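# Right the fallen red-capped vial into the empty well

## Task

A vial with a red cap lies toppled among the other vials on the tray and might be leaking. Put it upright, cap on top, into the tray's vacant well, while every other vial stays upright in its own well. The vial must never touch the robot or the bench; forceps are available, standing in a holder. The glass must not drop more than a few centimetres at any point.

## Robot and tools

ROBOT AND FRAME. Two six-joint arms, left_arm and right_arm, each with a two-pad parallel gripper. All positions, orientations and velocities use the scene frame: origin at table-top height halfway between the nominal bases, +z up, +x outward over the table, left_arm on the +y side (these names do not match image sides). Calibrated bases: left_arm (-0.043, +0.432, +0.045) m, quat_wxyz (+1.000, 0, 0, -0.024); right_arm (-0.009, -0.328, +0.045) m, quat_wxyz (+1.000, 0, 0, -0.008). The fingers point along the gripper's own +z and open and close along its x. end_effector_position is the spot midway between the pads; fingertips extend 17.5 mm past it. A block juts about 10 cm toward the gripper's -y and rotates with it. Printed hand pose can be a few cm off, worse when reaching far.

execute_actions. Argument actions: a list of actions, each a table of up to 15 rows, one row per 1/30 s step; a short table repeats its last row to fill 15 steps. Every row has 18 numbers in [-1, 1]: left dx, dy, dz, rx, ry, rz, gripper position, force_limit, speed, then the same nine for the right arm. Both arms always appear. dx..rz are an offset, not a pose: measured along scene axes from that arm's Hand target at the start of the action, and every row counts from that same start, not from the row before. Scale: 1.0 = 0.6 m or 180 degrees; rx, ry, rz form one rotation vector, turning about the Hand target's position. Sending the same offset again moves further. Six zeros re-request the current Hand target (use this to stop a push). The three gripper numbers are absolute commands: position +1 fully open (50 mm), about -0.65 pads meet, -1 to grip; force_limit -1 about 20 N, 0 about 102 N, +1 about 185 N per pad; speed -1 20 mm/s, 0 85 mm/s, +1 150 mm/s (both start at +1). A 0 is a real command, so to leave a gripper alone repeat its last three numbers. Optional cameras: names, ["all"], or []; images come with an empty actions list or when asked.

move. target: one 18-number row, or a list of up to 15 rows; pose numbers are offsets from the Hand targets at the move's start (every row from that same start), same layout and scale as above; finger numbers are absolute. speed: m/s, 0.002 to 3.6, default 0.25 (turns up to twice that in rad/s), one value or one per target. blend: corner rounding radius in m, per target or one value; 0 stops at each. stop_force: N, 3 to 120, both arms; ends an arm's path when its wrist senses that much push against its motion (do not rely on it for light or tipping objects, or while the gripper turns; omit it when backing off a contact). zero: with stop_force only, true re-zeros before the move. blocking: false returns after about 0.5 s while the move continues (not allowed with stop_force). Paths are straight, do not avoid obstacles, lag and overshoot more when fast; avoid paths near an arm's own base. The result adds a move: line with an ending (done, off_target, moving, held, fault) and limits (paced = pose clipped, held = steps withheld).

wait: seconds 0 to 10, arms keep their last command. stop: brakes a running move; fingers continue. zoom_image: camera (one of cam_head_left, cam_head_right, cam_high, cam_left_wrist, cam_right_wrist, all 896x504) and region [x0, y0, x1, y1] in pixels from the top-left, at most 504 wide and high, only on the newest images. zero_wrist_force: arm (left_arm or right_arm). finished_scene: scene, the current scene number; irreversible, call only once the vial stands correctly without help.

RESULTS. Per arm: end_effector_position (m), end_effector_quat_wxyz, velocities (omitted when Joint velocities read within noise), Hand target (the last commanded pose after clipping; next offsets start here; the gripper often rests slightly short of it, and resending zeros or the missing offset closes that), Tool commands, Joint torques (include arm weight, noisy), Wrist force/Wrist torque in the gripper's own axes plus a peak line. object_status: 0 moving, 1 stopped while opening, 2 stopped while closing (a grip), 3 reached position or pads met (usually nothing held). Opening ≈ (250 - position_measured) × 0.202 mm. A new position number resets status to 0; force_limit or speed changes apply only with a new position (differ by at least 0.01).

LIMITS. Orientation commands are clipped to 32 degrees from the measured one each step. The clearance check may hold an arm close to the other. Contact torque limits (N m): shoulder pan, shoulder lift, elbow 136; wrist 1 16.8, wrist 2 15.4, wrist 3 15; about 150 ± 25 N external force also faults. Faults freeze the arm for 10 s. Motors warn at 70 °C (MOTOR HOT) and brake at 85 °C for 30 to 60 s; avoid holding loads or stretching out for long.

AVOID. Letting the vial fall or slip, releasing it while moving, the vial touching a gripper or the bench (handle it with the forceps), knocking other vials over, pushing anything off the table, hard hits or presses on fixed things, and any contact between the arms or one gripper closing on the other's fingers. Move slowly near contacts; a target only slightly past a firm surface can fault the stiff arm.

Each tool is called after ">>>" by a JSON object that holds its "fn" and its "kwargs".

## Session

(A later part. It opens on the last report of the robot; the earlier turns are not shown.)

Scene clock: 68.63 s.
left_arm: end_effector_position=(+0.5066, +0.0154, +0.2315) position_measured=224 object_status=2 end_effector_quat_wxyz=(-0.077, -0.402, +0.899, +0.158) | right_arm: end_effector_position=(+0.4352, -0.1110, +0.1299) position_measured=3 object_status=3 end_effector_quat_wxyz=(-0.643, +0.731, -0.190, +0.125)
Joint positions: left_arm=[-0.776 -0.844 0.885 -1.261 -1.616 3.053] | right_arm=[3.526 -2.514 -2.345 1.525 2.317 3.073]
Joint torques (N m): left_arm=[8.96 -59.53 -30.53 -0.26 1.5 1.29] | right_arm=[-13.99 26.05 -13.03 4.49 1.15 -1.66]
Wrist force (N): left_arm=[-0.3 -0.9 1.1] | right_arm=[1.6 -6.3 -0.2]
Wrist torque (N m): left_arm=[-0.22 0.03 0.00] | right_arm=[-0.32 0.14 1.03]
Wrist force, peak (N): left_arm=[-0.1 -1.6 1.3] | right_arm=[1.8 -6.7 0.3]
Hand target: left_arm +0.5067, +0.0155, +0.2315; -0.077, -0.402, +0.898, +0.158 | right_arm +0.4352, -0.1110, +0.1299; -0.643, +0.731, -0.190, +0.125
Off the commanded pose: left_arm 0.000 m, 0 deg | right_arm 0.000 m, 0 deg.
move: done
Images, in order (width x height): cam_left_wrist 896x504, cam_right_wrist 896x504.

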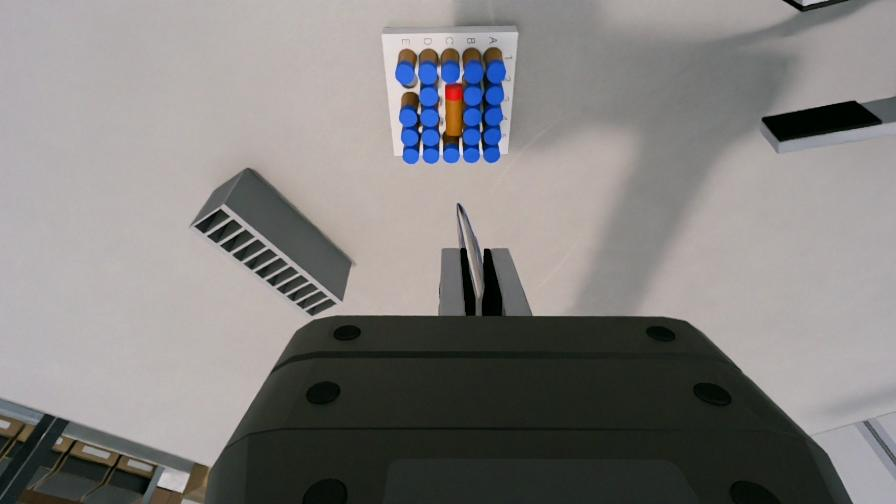

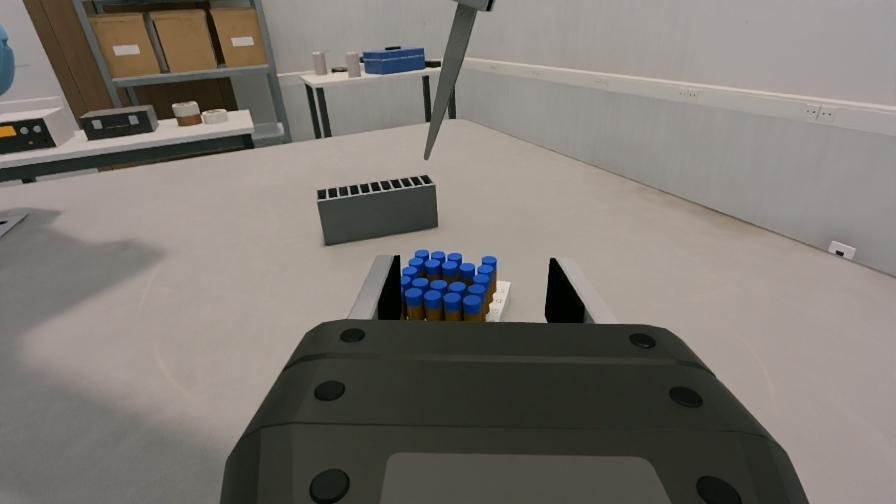

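>>> {"fn": "move", "kwargs": {"target": [0.1,0.1117,-0.14, 0,0,0.0075, -1,-1,-1, 0,0,0,0,0,0,1,1,1], "speed": 0.12, "cameras": ["cam_left_wrist","cam_right_wrist"]}}

>>> {"fn": "move", "kwargs": {"target": [0,0,0, 0,0,0, -0.45,-1,-1, 0,0,0,0,0,0,1,1,1], "cameras": ["cam_left_wrist"]}}

>>> {"fn": "zoom_image", "kwargs": {"camera": "cam_left_wrist", "region": [400, 180, 540, 320]}}

Scene clock: 71.73 s.
left_arm: end_effector_position=(+0.5667, +0.0827, +0.1474) position_measured=224 object_status=2 end_effector_quat_wxyz=(-0.079, -0.413, +0.894, +0.157) | right_arm: end_effector_position=(+0.4352, -0.1110, +0.1299) position_measured=3 object_status=3 end_effector_quat_wxyz=(-0.643, +0.731, -0.190, +0.125)
Joint positions: left_arm=[-0.657 -0.777 0.983 -1.423 -1.583 3.143] | right_arm=[3.526 -2.514 -2.345 1.525 2.317 3.073]
Joint torques (N m): left_arm=[-13.41 -68.82 -29.32 -0.15 -1.63 -1.53] | right_arm=[-13.49 26.67 -13.69 4.23 1.24 -1.5]
Wrist force (N): left_arm=[-0.2 -0.5 0.8] | right_arm=[1.7 -6.4 0.2]
Wrist torque (N m): left_arm=[-0.16 0.00 -0.14] | right_arm=[-0.34 0.13 1.03]
Wrist force, peak (N): left_arm=[-2.0 -1.3 2.3] | right_arm=[1.6 -6.8 -0.1]
Hand target: left_arm +0.5667, +0.0826, +0.1475; -0.079, -0.413, +0.894, +0.157 | right_arm +0.4352, -0.1110, +0.1299; -0.643, +0.731, -0.190, +0.125
Off the commanded pose: left_arm 0.000 m, 0 deg | right_arm 0.000 m, 0 deg.
move: done
Images, in order (width x height): cam_left_wrist 896x504, cam_right_wrist 896x504.

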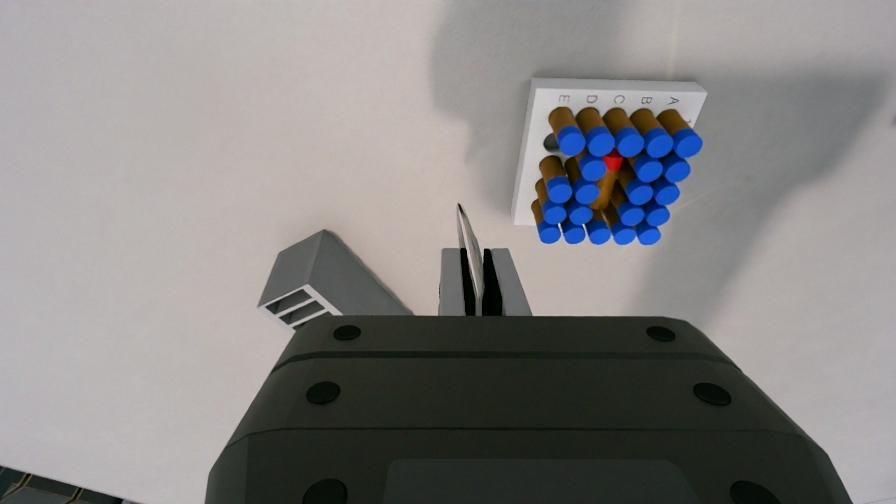

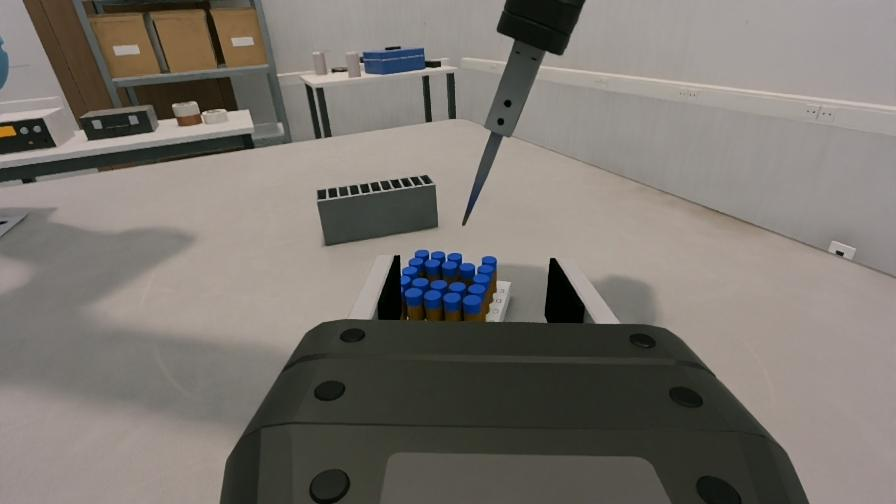

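Scene clock: 72.23 s.
left_arm: end_effector_position=(+0.5666, +0.0826, +0.1475) position_measured=220 object_status=3 end_effector_quat_wxyz=(-0.079, -0.413, +0.894, +0.157) | right_arm: end_effector_position=(+0.4352, -0.1110, +0.1299) position_measured=3 object_status=3 end_effector_quat_wxyz=(-0.643, +0.731, -0.190, +0.125)
Joint positions: left_arm=[-0.657 -0.777 0.983 -1.423 -1.583 3.143] | right_arm=[3.526 -2.514 -2.345 1.525 2.317 3.073]
Joint torques (N m): left_arm=[-13.53 -70.59 -30.14 -3.54 -1.64 -0.85] | right_arm=[-13.69 26.41 -13.15 4.1 1.2 -1.39]
Wrist force (N): left_arm=[-0.5 -0.7 0.9] | right_arm=[1.7 -6.4 0.1]
Wrist torque (N m): left_arm=[-0.18 0.06 -0.14] | right_arm=[-0.34 0.13 1.03]
Wrist force, peak (N): left_arm=[-0.5 -0.9 1.4] | right_arm=[1.7 -6.5 0.2]
Hand target: left_arm +0.5667, +0.0826, +0.1475; -0.079, -0.413, +0.894, +0.157 | right_arm +0.4352, -0.1110, +0.1299; -0.643, +0.731, -0.190, +0.125
Off the commanded pose: left_arm 0.000 m, 0 deg | right_arm 0.000 m, 0 deg.
move: done
Images, in order (width x height): cam_left_wrist 896x504.

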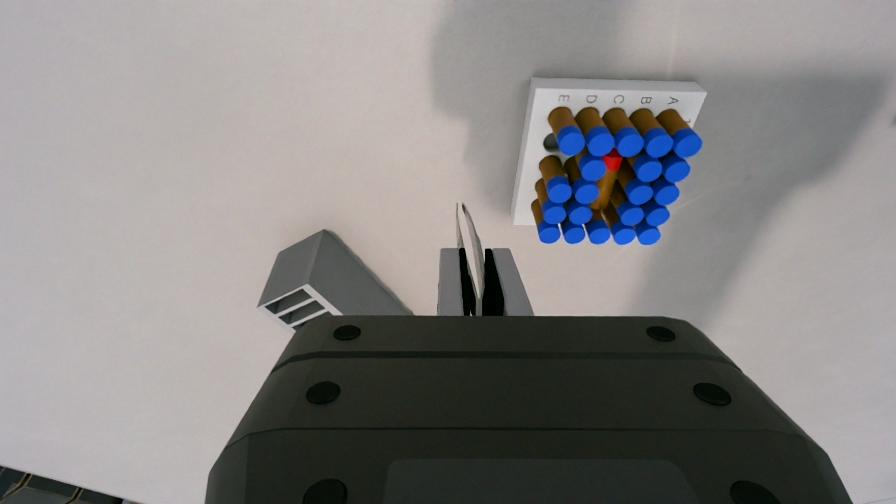

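Scaled by 3.600 from the camera's 896x504 image, which has a finer 1280x720 frame.

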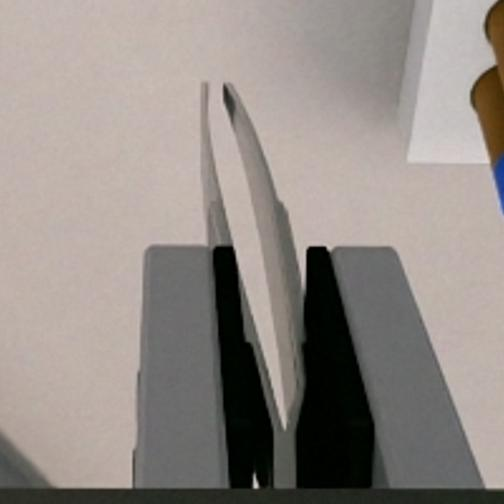

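>>> {"fn": "move", "kwargs": {"target": [0,0,0, 0,0,0, -0.41,-1,-1, 0,0,0,0,0,0,1,1,1], "cameras": ["cam_left_wrist"]}}

>>> {"fn": "zoom_image", "kwargs": {"camera": "cam_left_wrist", "region": [400, 180, 540, 320]}}

>>> {"fn": "move", "kwargs": {"target": [0,0,0, 0,0,0, -0.385,-1,-1, 0,0,0,0,0,0,1,1,1], "cameras": ["cam_left_wrist"]}}

>>> {"fn": "zoom_image", "kwargs": {"camera": "cam_left_wrist", "region": [400, 180, 540, 320]}}

Scene clock: 72.93 s.
left_arm: end_effector_position=(+0.5667, +0.0826, +0.1475) position_measured=214 object_status=3 end_effector_quat_wxyz=(-0.079, -0.413, +0.894, +0.157) | right_arm: end_effector_position=(+0.4352, -0.1110, +0.1299) position_measured=3 object_status=3 end_effector_quat_wxyz=(-0.643, +0.731, -0.190, +0.125)
Joint positions: left_arm=[-0.657 -0.777 0.983 -1.423 -1.583 3.143] | right_arm=[3.526 -2.514 -2.345 1.525 2.317 3.073]
Joint torques (N m): left_arm=[-13.46 -70.62 -30.15 -3.77 -1.54 0.03] | right_arm=[-13.39 27.53 -12.76 4.08 1.13 -1.78]
Wrist force (N): left_arm=[-0.4 -0.6 1.1] | right_arm=[1.7 -6.3 0.0]
Wrist torque (N m): left_arm=[-0.18 0.04 -0.14] | right_arm=[-0.33 0.13 1.03]
Wrist force, peak (N): left_arm=[-0.4 -0.7 1.3] | right_arm=[1.8 -6.7 -0.1]
Hand target: left_arm +0.5667, +0.0826, +0.1475; -0.079, -0.413, +0.894, +0.157 | right_arm +0.4352, -0.1110, +0.1299; -0.643, +0.731, -0.190, +0.125
Off the commanded pose: left_arm 0.000 m, 0 deg | right_arm 0.000 m, 0 deg.
move: done
Images, in order (width x height): cam_left_wrist 896x504.

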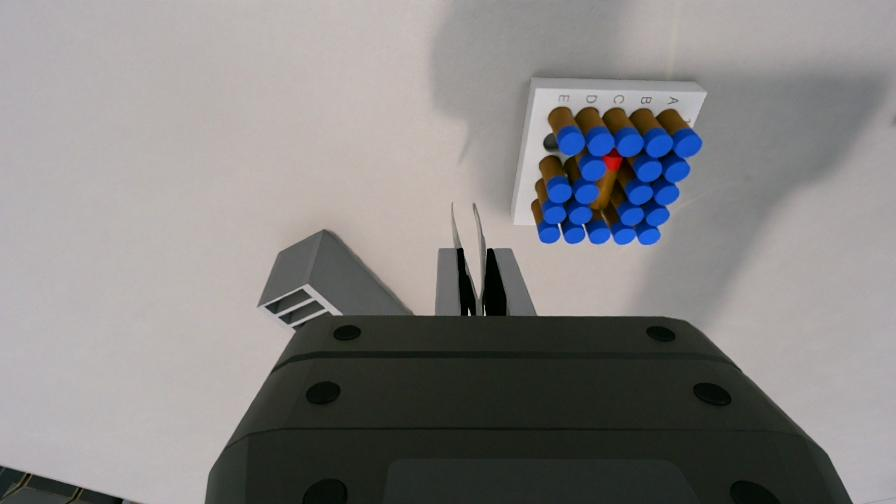

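Scaled by 3.600 from the camera's 896x504 image, which has a finer 1280x720 frame.

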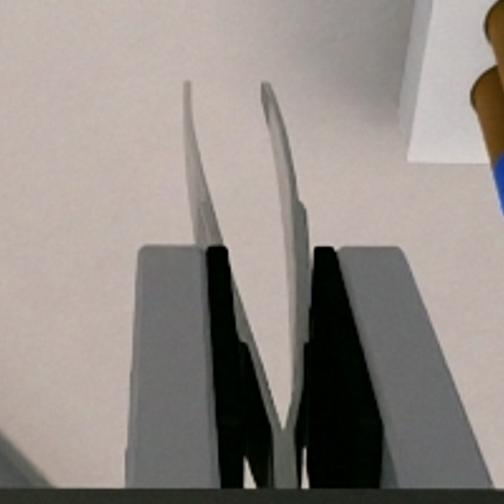

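Scene clock: 73.43 s.
left_arm: end_effector_position=(+0.5667, +0.0826, +0.1475) position_measured=210 object_status=3 end_effector_quat_wxyz=(-0.079, -0.413, +0.894, +0.157) | right_arm: end_effector_position=(+0.4352, -0.1110, +0.1299) position_measured=3 object_status=3 end_effector_quat_wxyz=(-0.643, +0.731, -0.190, +0.125)
Joint positions: left_arm=[-0.657 -0.777 0.983 -1.423 -1.583 3.143] | right_arm=[3.526 -2.514 -2.345 1.525 2.317 3.073]
Joint torques (N m): left_arm=[-14 -69.65 -29.34 -3.7 -1.4 0.57] | right_arm=[-14.09 26.5 -13.75 3.91 1.17 -1.58]
Wrist force (N): left_arm=[-0.6 -0.7 0.9] | right_arm=[1.5 -6.5 0.4]
Wrist torque (N m): left_arm=[-0.18 0.07 -0.14] | right_arm=[-0.35 0.15 1.03]
Wrist force, peak (N): left_arm=[-0.6 -0.8 1.2] | right_arm=[1.7 -6.6 0.2]
Hand target: left_arm +0.5667, +0.0826, +0.1475; -0.079, -0.413, +0.894, +0.157 | right_arm +0.4352, -0.1110, +0.1299; -0.643, +0.731, -0.190, +0.125
Off the commanded pose: left_arm 0.000 m, 0 deg | right_arm 0.000 m, 0 deg.
move: done
Images, in order (width x height): cam_left_wrist 896x504.

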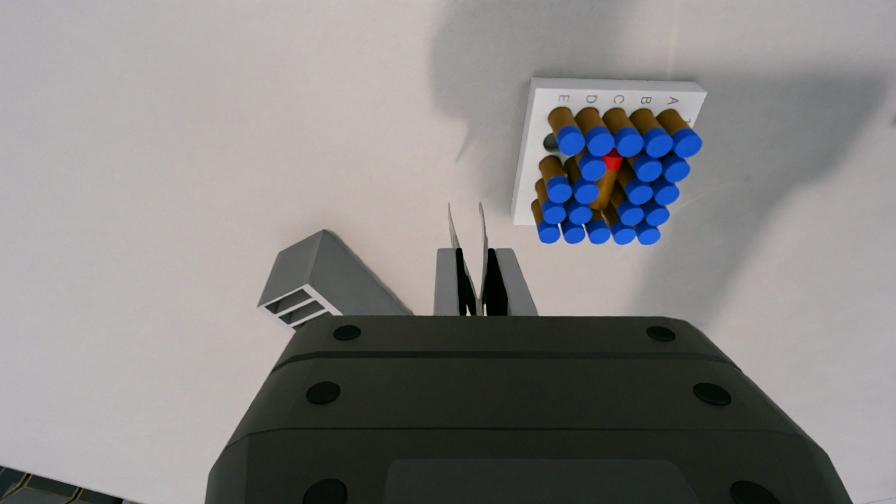

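Scaled by 3.600 from the camera's 896x504 image, which has a finer 1280x720 frame.

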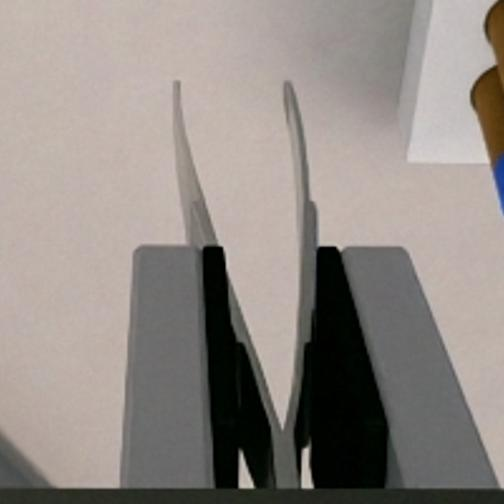

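>>> {"fn": "move", "kwargs": {"target": [[0,0,0.021, 0,0,0, -0.38,-1,-1, 0,0,0,0,0,0,1,1,1],[-0.0893,-0.1082,0.021, 0,0,0, -0.38,-1,-1, 0,0,0,0,0,0,1,1,1]], "speed": 0.08, "cameras": ["cam_left_wrist","cam_right_wrist"]}}

>>> {"fn": "zoom_image", "kwargs": {"camera": "cam_left_wrist", "region": [370, 60, 550, 260]}}

>>> {"fn": "zoom_image", "kwargs": {"camera": "cam_right_wrist", "region": [380, 180, 540, 330]}}

Scene clock: 75.93 s.
left_arm: end_effector_position=(+0.5130, +0.0175, +0.1601) position_measured=209 object_status=3 end_effector_quat_wxyz=(-0.079, -0.413, +0.894, +0.157) | right_arm: end_effector_position=(+0.4352, -0.1110, +0.1299) position_measured=3 object_status=3 end_effector_quat_wxyz=(-0.643, +0.731, -0.190, +0.125)
Joint positions: left_arm=[-0.766 -0.808 1.006 -1.418 -1.62 3.041] | right_arm=[3.526 -2.514 -2.345 1.525 2.317 3.073]
Joint torques (N m): left_arm=[13.34 -57.74 -30.11 -1.51 1.43 1.31] | right_arm=[-14.87 26.47 -13.72 3.81 1.09 -1.54]
Wrist force (N): left_arm=[-0.6 -0.9 0.7] | right_arm=[1.7 -6.3 0.1]
Wrist torque (N m): left_arm=[-0.22 0.06 0.00] | right_arm=[-0.33 0.12 1.03]
Wrist force, peak (N): left_arm=[-1.7 -0.5 1.4] | right_arm=[1.8 -6.7 0.1]
Hand target: left_arm +0.5131, +0.0176, +0.1601; -0.079, -0.413, +0.894, +0.157 | right_arm +0.4352, -0.1110, +0.1299; -0.643, +0.731, -0.190, +0.125
Off the commanded pose: left_arm 0.000 m, 0 deg | right_arm 0.000 m, 0 deg.
move: done
Images, in order (width x height): cam_left_wrist 896x504, cam_right_wrist 896x504.

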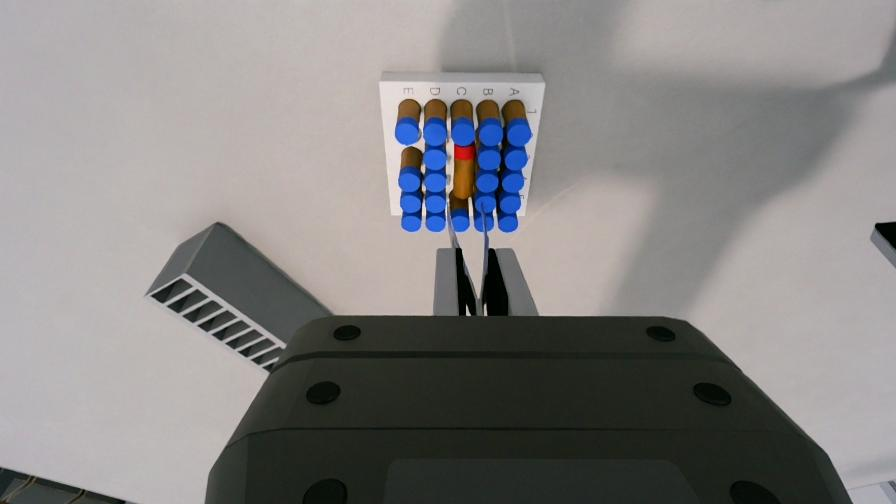

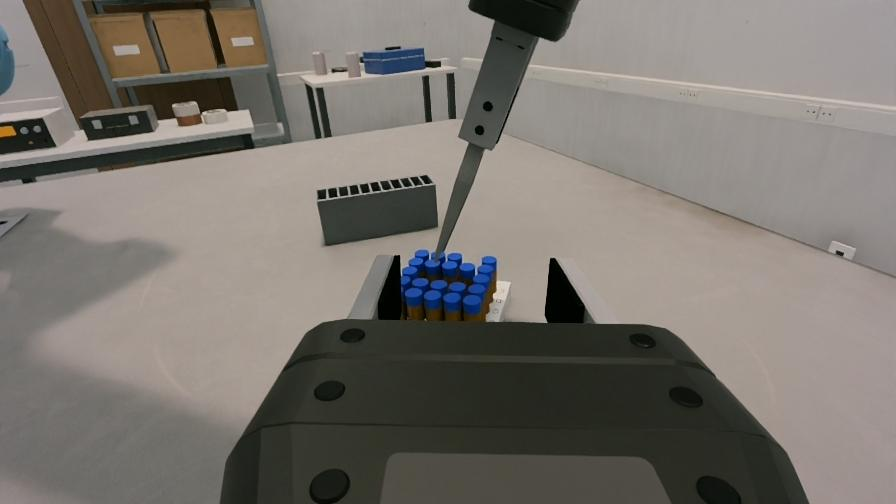

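Scaled by 2.520 from the camera's 896x504 image, which has a finer 1280x720 frame.

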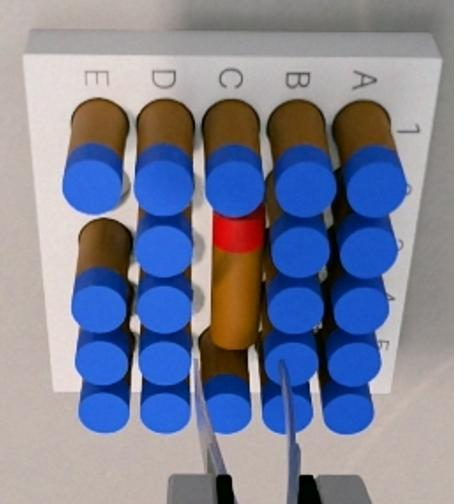

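Scaled by 3.150 from the camera's 896x504 image, which has a finer 1280x720 frame.

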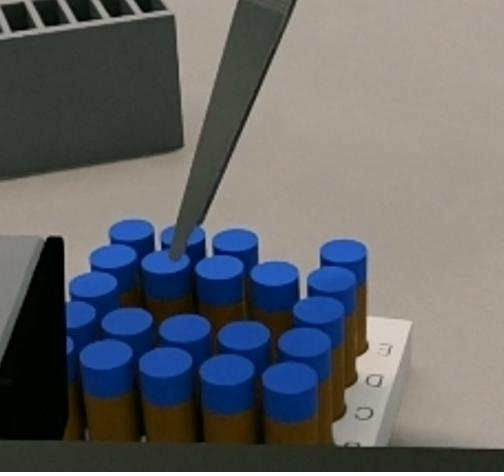

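>>> {"fn": "move", "kwargs": {"target": [0,0,-0.0467, 0,0,0, -0.38,-1,-1, 0,0,0,0,0,0,1,1,1], "speed": 0.05, "stop_force": 4, "cameras": ["cam_left_wrist","cam_right_wrist"]}}

>>> {"fn": "zoom_image", "kwargs": {"camera": "cam_left_wrist", "region": [370, 100, 540, 270]}}

>>> {"fn": "zoom_image", "kwargs": {"camera": "cam_right_wrist", "region": [390, 210, 510, 330]}}

Scene clock: 78.70 s.
left_arm: end_effector_position=(+0.5131, +0.0176, +0.1321) position_measured=209 object_status=3 end_effector_quat_wxyz=(-0.079, -0.413, +0.894, +0.157) | right_arm: end_effector_position=(+0.4352, -0.1110, +0.1299) position_measured=3 object_status=3 end_effector_quat_wxyz=(-0.643, +0.731, -0.190, +0.125)
Joint positions: left_arm=[-0.766 -0.791 1.048 -1.478 -1.62 3.041] | right_arm=[3.526 -2.514 -2.345 1.525 2.317 3.073]
Joint torques (N m): left_arm=[13.06 -69.88 -30.27 -2.06 1.13 -1.39] | right_arm=[-13.74 27.12 -13.13 3.18 1.1 -1.66]
Wrist force (N): left_arm=[-0.5 -0.8 1.2] | right_arm=[1.6 -6.3 0.1]
Wrist torque (N m): left_arm=[-0.21 0.05 0.01] | right_arm=[-0.32 0.15 1.03]
Wrist force, peak (N): left_arm=[-0.6 -0.9 2.0] | right_arm=[1.6 -6.6 0.1]
Hand target: left_arm +0.5131, +0.0176, +0.1321; -0.079, -0.413, +0.894, +0.157 | right_arm +0.4352, -0.1110, +0.1299; -0.643, +0.731, -0.190, +0.125
Off the commanded pose: left_arm 0.000 m, 0 deg | right_arm 0.000 m, 0 deg.
move: done
Images, in order (width x height): cam_left_wrist 896x504, cam_right_wrist 896x504.

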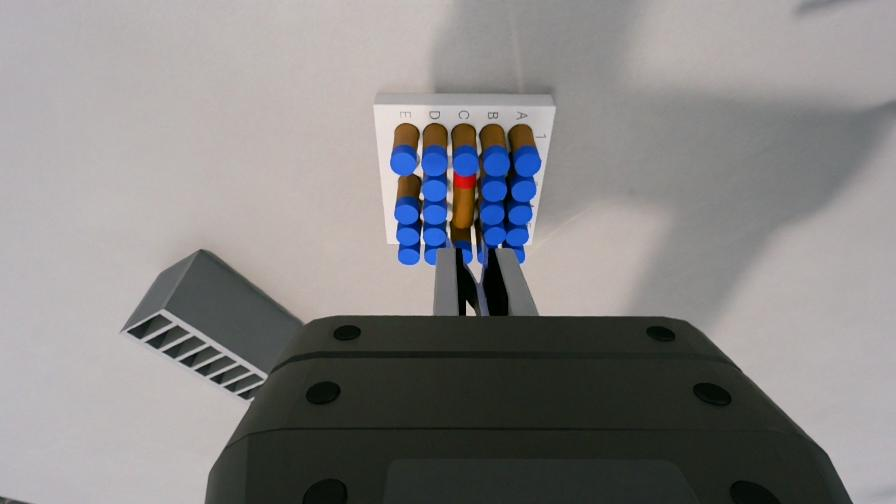

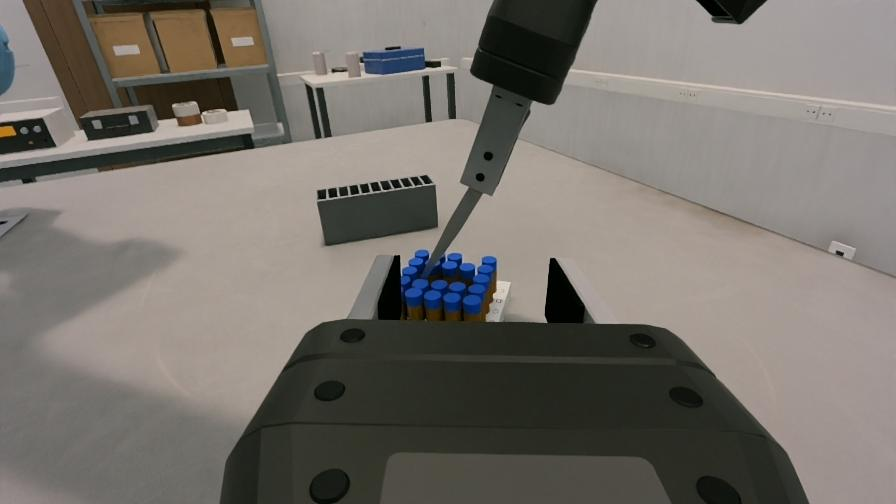

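Scaled by 2.965 from the camera's 896x504 image, which has a finer 1280x720 frame.

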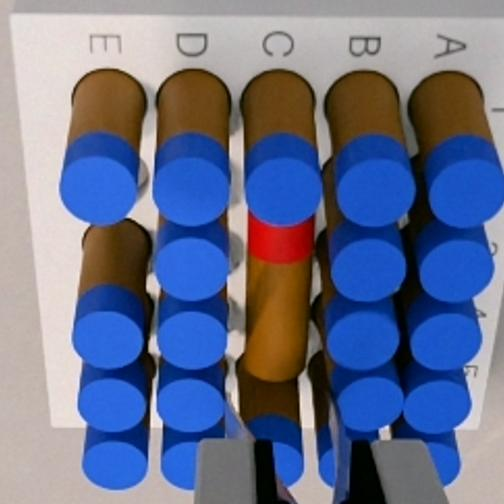

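Scaled by 4.200 from the camera's 896x504 image, which has a finer 1280x720 frame.

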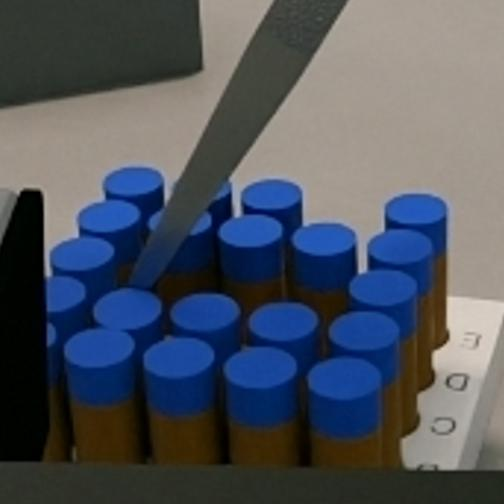

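>>> {"fn": "zoom_image", "kwargs": {"camera": "cam_left_wrist", "region": [430, 190, 510, 290]}}

>>> {"fn": "zoom_image", "kwargs": {"camera": "cam_right_wrist", "region": [395, 130, 515, 290]}}

Scaled by 5.040 from the camera's 896x504 image, which has a finer 1280x720 frame.

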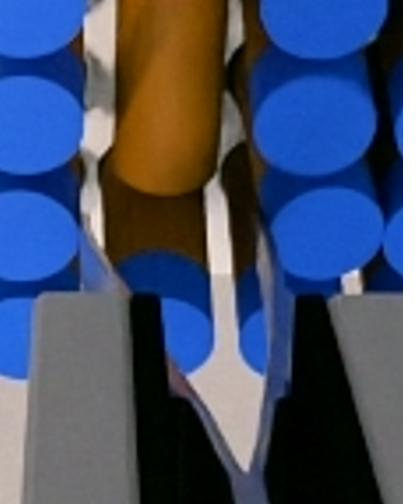

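Scaled by 3.150 from the camera's 896x504 image, which has a finer 1280x720 frame.

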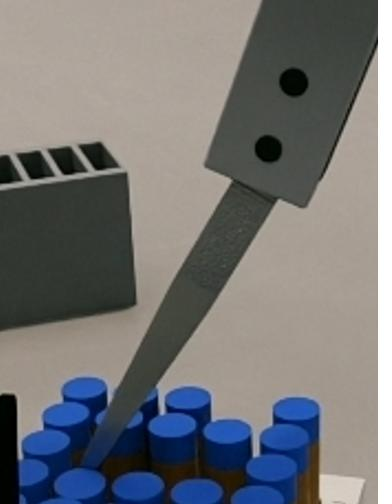

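>>> {"fn": "move", "kwargs": {"target": [0,0,0.05, 0,0,0, -0.38,-1,-1, 0,0,0,0,0,0,1,1,1], "speed": 0.03, "cameras": ["cam_left_wrist","cam_right_wrist"]}}

>>> {"fn": "zoom_image", "kwargs": {"camera": "cam_left_wrist", "region": [370, 60, 550, 260]}}

>>> {"fn": "zoom_image", "kwargs": {"camera": "cam_right_wrist", "region": [380, 60, 560, 330]}}

Scene clock: 81.30 s.
left_arm: end_effector_position=(+0.5131, +0.0176, +0.1624) position_measured=209 object_status=3 end_effector_quat_wxyz=(-0.079, -0.413, +0.894, +0.157) end_effector_velocity=(+0.001, +0.001, -0.002) end_effector_angular_velocity=(-0.001, -0.001, +0.000) | right_arm: end_effector_position=(+0.4352, -0.1110, +0.1299) position_measured=3 object_status=3 end_effector_quat_wxyz=(-0.643, +0.731, -0.190, +0.125)
Joint positions: left_arm=[-0.766 -0.809 1.002 -1.413 -1.62 3.041] | right_arm=[3.526 -2.514 -2.345 1.525 2.317 3.073]
Joint velocities: left_arm=[0.001 0 0.006 -0.007 0 0.001] | right_arm=[within noise]
Joint torques (N m): left_arm=[8.05 -50.32 -16.33 -3.86 1.3 -1.43] | right_arm=[-13.79 27.47 -12.36 3.02 1.33 -1.56]
Wrist force (N): left_arm=[-0.5 -0.6 1.2] | right_arm=[1.6 -6.3 0.4]
Wrist torque (N m): left_arm=[-0.17 0.06 0.00] | right_arm=[-0.32 0.14 1.03]
Wrist force, peak (N): left_arm=[-0.6 -1.1 1.8] | right_arm=[1.7 -6.8 0.2]
Hand target: left_arm +0.5131, +0.0176, +0.1621; -0.079, -0.413, +0.894, +0.157 | right_arm +0.4352, -0.1110, +0.1299; -0.643, +0.731, -0.190, +0.125
Off the commanded pose: left_arm 0.000 m, 0 deg | right_arm 0.000 m, 0 deg.
move: done
Images, in order (width x height): cam_left_wrist 896x504, cam_right_wrist 896x504.

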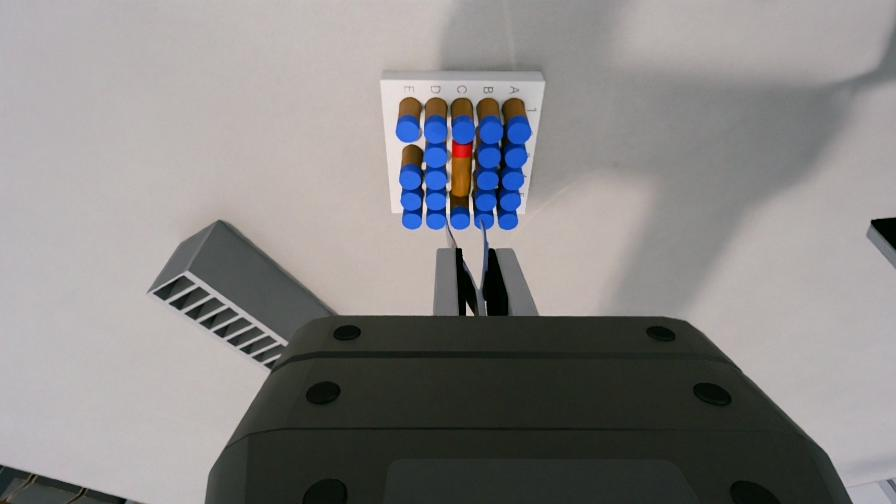

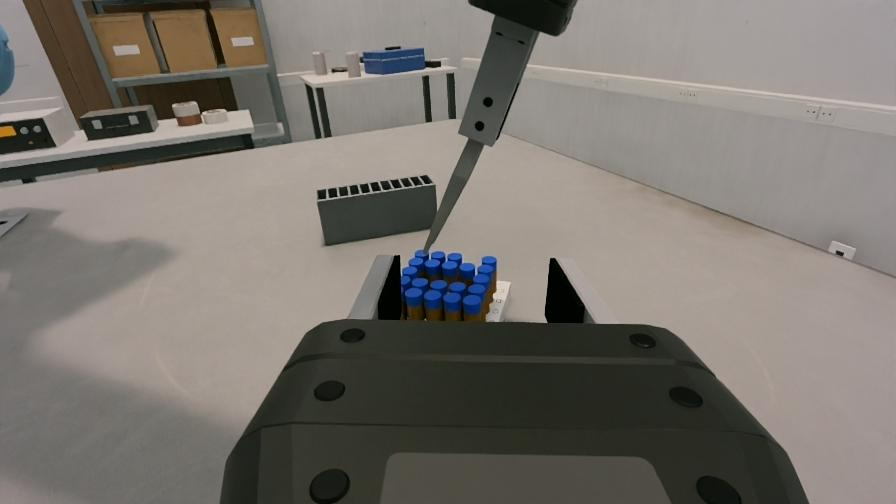

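Scaled by 2.520 from the camera's 896x504 image, which has a finer 1280x720 frame.

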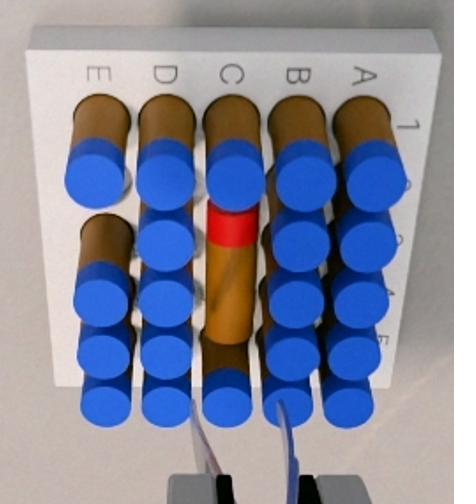

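Scaled by 1.867 from the camera's 896x504 image, which has a finer 1280x720 frame.

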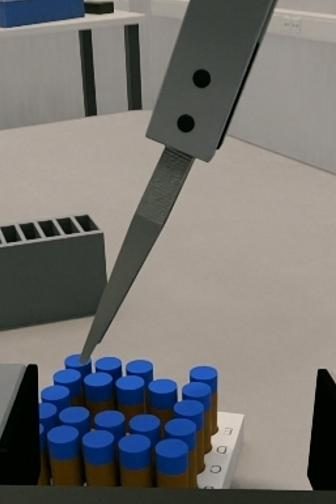

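>>> {"fn": "move", "kwargs": {"target": [[0.0084,-0.0088,0, -0.0186,-0.0206,-0.005, -0.38,-1,-1, 0,0,0,0,0,0,1,1,1],[0.0084,-0.0088,-0.0273, -0.0186,-0.0206,-0.005, -0.38,-1,-1, 0,0,0,0,0,0,1,1,1]], "speed": 0.04, "cameras": ["cam_left_wrist","cam_right_wrist"]}}

>>> {"fn": "zoom_image", "kwargs": {"camera": "cam_left_wrist", "region": [370, 80, 550, 260]}}

>>> {"fn": "zoom_image", "kwargs": {"camera": "cam_right_wrist", "region": [390, 210, 510, 330]}}

Scene clock: 85.63 s.
left_arm: end_effector_position=(+0.5181, +0.0124, +0.1455) position_measured=209 object_status=3 end_effector_quat_wxyz=(-0.061, -0.408, +0.903, +0.118) end_effector_velocity=(-0.001, +0.000, +0.002) end_effector_angular_velocity=(+0.002, +0.002, -0.001) | right_arm: end_effector_position=(+0.4352, -0.1110, +0.1299) position_measured=3 object_status=3 end_effector_quat_wxyz=(-0.643, +0.731, -0.190, +0.125)
Joint positions: left_arm=[-0.769 -0.843 1.109 -1.573 -1.61 3.05] | right_arm=[3.526 -2.514 -2.345 1.525 2.317 3.073]
Joint velocities: left_arm=[0 -0.001 -0.004 0.008 0 0.001] | right_arm=[within noise]
Joint torques (N m): left_arm=[-5.19 -66.7 -29.2 -0.41 -1.57 -1.46] | right_arm=[-14.11 27.6 -13.49 2.4 1.31 -1.51]
Wrist force (N): left_arm=[-0.5 -0.8 1.1] | right_arm=[1.5 -6.2 0.3]
Wrist torque (N m): left_arm=[-0.21 0.07 -0.01] | right_arm=[-0.32 0.15 1.04]
Wrist force, peak (N): left_arm=[-0.5 -1.0 1.8] | right_arm=[1.7 -6.7 0.2]
Hand target: left_arm +0.5181, +0.0124, +0.1457; -0.061, -0.408, +0.903, +0.118 | right_arm +0.4352, -0.1110, +0.1299; -0.643, +0.731, -0.190, +0.125
Off the commanded pose: left_arm 0.000 m, 0 deg | right_arm 0.000 m, 0 deg.
move: done
Images, in order (width x height): cam_left_wrist 896x504, cam_right_wrist 896x504.

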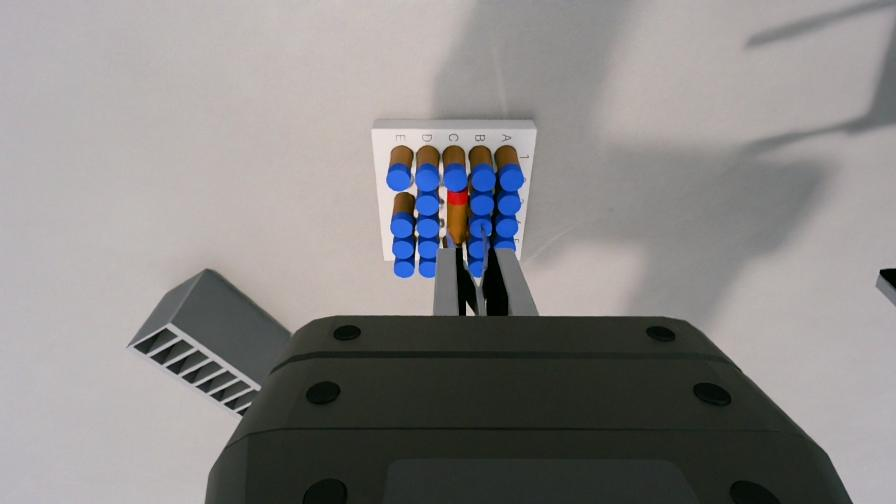

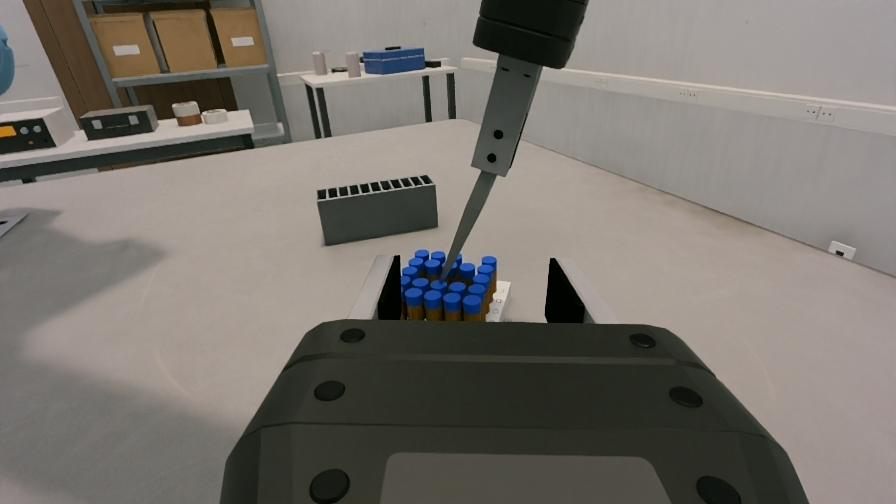

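Scaled by 2.800 from the camera's 896x504 image, which has a finer 1280x720 frame.

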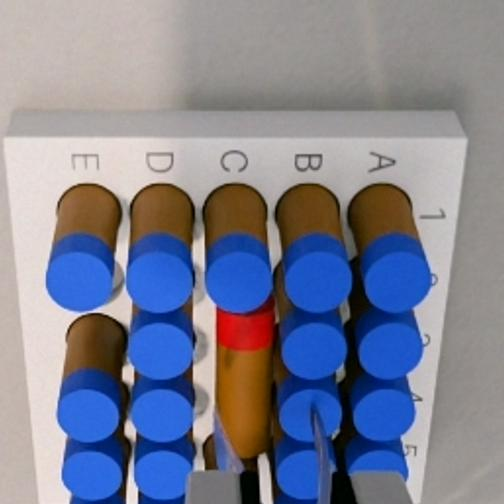

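Scaled by 4.200 from the camera's 896x504 image, which has a finer 1280x720 frame.

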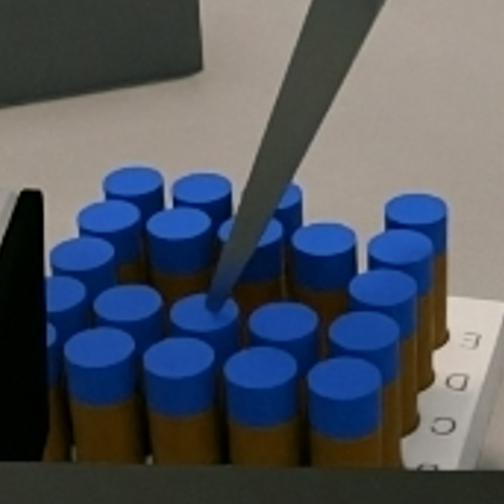

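>>> {"fn": "move", "kwargs": {"target": [[0,0,0.0133, 0,0,0, -0.38,-1,-1, 0,0,0,0,0,0,1,1,1],[0.0132,-0.0016,0.0133, 0,0,0, -0.38,-1,-1, 0,0,0,0,0,0,1,1,1],[0.0132,-0.0016,0.0133, 0,0,0, -0.39,-1,-1, 0,0,0,0,0,0,1,1,1]], "speed": 0.04, "cameras": ["cam_left_wrist","cam_right_wrist"]}}

>>> {"fn": "zoom_image", "kwargs": {"camera": "cam_left_wrist", "region": [370, 80, 550, 260]}}

>>> {"fn": "zoom_image", "kwargs": {"camera": "cam_right_wrist", "region": [390, 210, 510, 330]}}

Scene clock: 88.30 s.
left_arm: end_effector_position=(+0.5260, +0.0114, +0.1537) position_measured=210 object_status=3 end_effector_quat_wxyz=(-0.061, -0.408, +0.903, +0.118) | right_arm: end_effector_position=(+0.4352, -0.1110, +0.1299) position_measured=3 object_status=3 end_effector_quat_wxyz=(-0.643, +0.731, -0.190, +0.125)
Joint positions: left_arm=[-0.763 -0.83 1.065 -1.542 -1.608 3.057] | right_arm=[3.526 -2.514 -2.345 1.525 2.317 3.073]
Joint torques (N m): left_arm=[-13.45 -68.93 -28.64 -4.13 -1.52 -1.66] | right_arm=[-13.82 28.28 -12.13 2.32 1.18 -1.67]
Wrist force (N): left_arm=[-0.3 -0.7 1.3] | right_arm=[1.8 -6.3 0.2]
Wrist torque (N m): left_arm=[-0.19 0.03 0.00] | right_arm=[-0.33 0.11 1.03]
Wrist force, peak (N): left_arm=[-0.5 -0.8 1.6] | right_arm=[1.6 -6.7 0.2]
Hand target: left_arm +0.5260, +0.0114, +0.1537; -0.061, -0.408, +0.903, +0.118 | right_arm +0.4352, -0.1110, +0.1299; -0.643, +0.731, -0.190, +0.125
Off the commanded pose: left_arm 0.000 m, 0 deg | right_arm 0.000 m, 0 deg.
move: done
Images, in order (width x height): cam_left_wrist 896x504, cam_right_wrist 896x504.

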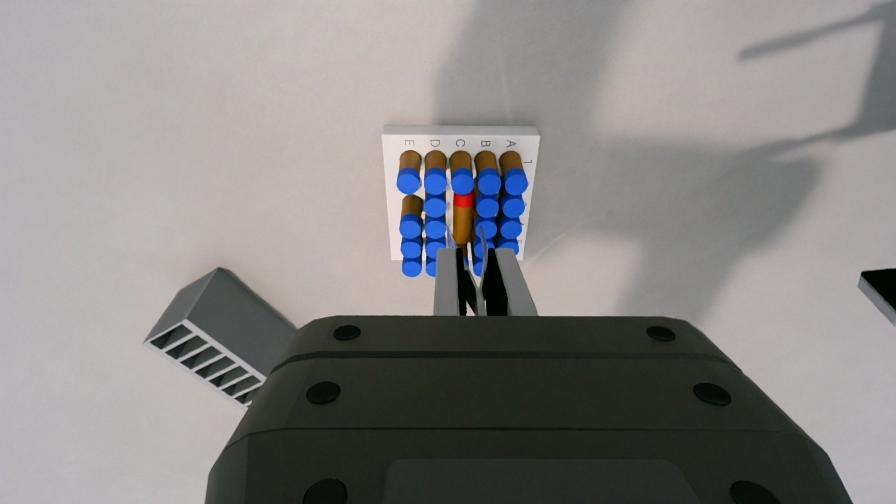

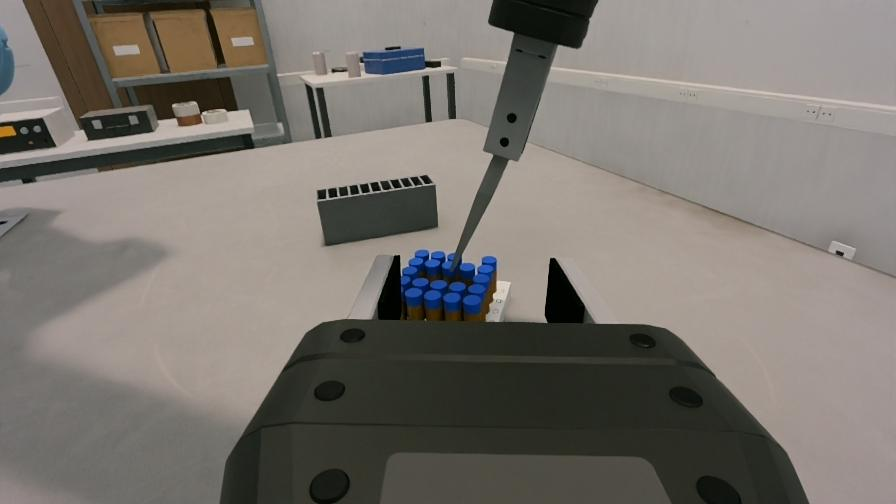

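Scaled by 2.800 from the camera's 896x504 image, which has a finer 1280x720 frame.

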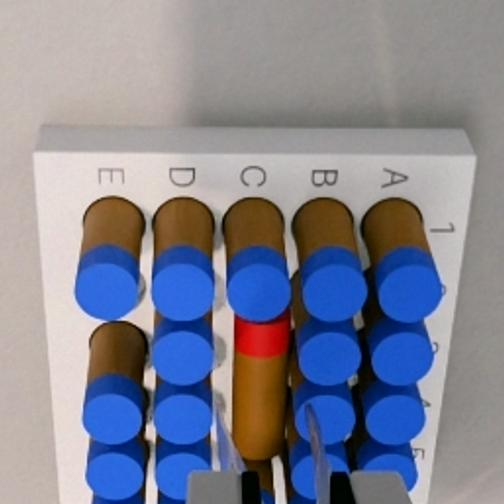

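Scaled by 4.200 from the camera's 896x504 image, which has a finer 1280x720 frame.

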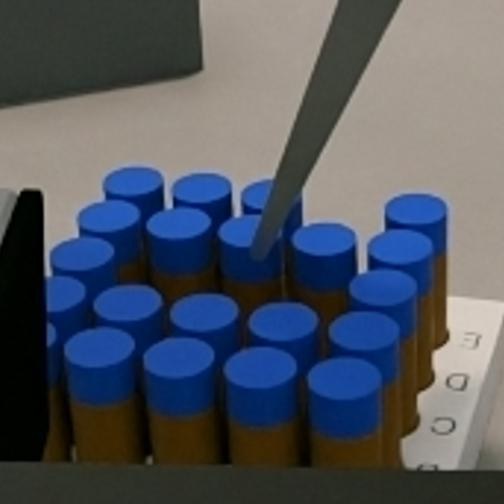

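>>> {"fn": "move", "kwargs": {"target": [[-0.0015,0.0021,0, 0,0,0, -0.39,-1,-1, 0,0,0,0,0,0,1,1,1],[-0.0015,0.0021,-0.0233, 0,0,0, -0.39,-1,-1, 0,0,0,0,0,0,1,1,1]], "speed": 0.02, "stop_force": 3, "cameras": ["cam_left_wrist","cam_right_wrist"]}}

>>> {"fn": "zoom_image", "kwargs": {"camera": "cam_left_wrist", "region": [390, 120, 530, 260]}}

>>> {"fn": "zoom_image", "kwargs": {"camera": "cam_right_wrist", "region": [400, 230, 500, 330]}}

Scene clock: 90.67 s.
left_arm: end_effector_position=(+0.5251, +0.0127, +0.1397) position_measured=210 object_status=3 end_effector_quat_wxyz=(-0.061, -0.408, +0.903, +0.118) | right_arm: end_effector_position=(+0.4352, -0.1110, +0.1299) position_measured=3 object_status=3 end_effector_quat_wxyz=(-0.643, +0.731, -0.190, +0.125)
Joint positions: left_arm=[-0.762 -0.825 1.092 -1.574 -1.608 3.057] | right_arm=[3.526 -2.514 -2.345 1.525 2.317 3.073]
Joint torques (N m): left_arm=[13.22 -68.73 -30.15 -0.52 1.53 1.22] | right_arm=[-12.69 27.94 -12.78 1.97 1.2 -1.61]
Wrist force (N): left_arm=[-0.5 -0.3 1.0] | right_arm=[1.4 -6.3 0.1]
Wrist torque (N m): left_arm=[-0.14 0.06 0.00] | right_arm=[-0.33 0.17 1.03]
Wrist force, peak (N): left_arm=[-0.6 -0.8 1.4] | right_arm=[1.5 -6.7 0.2]
Hand target: left_arm +0.5251, +0.0127, +0.1397; -0.061, -0.408, +0.903, +0.118 | right_arm +0.4352, -0.1110, +0.1299; -0.643, +0.731, -0.190, +0.125
Off the commanded pose: left_arm 0.000 m, 0 deg | right_arm 0.000 m, 0 deg.
move: done
Images, in order (width x height): cam_left_wrist 896x504, cam_right_wrist 896x504.

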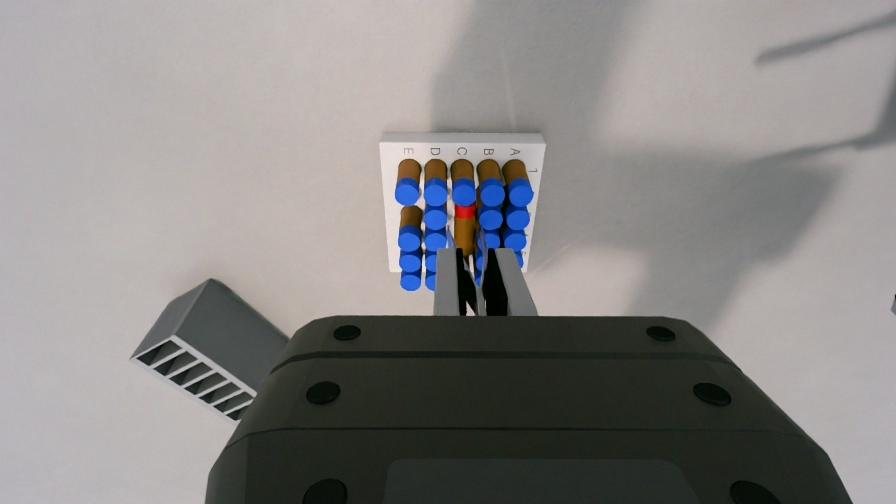

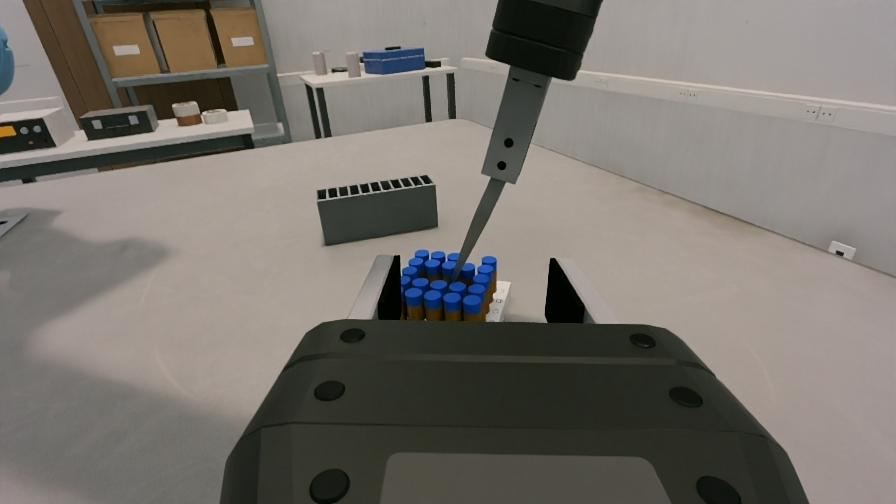

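Scaled by 3.600 from the camera's 896x504 image, which has a finer 1280x720 frame.

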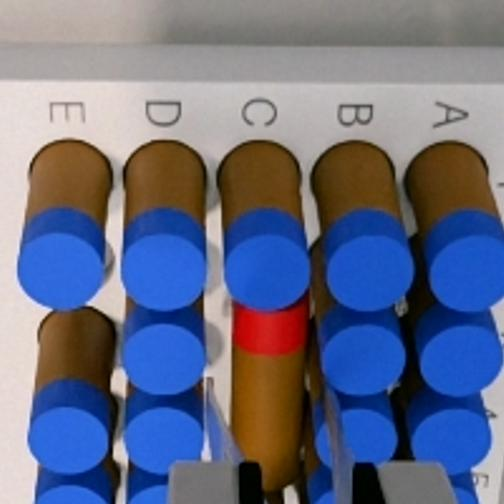

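Scaled by 5.040 from the camera's 896x504 image, which has a finer 1280x720 frame.

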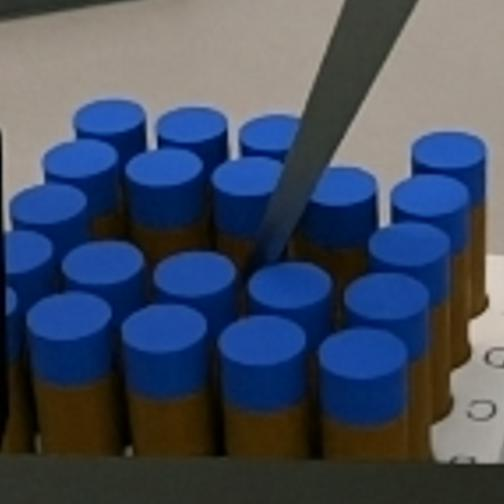

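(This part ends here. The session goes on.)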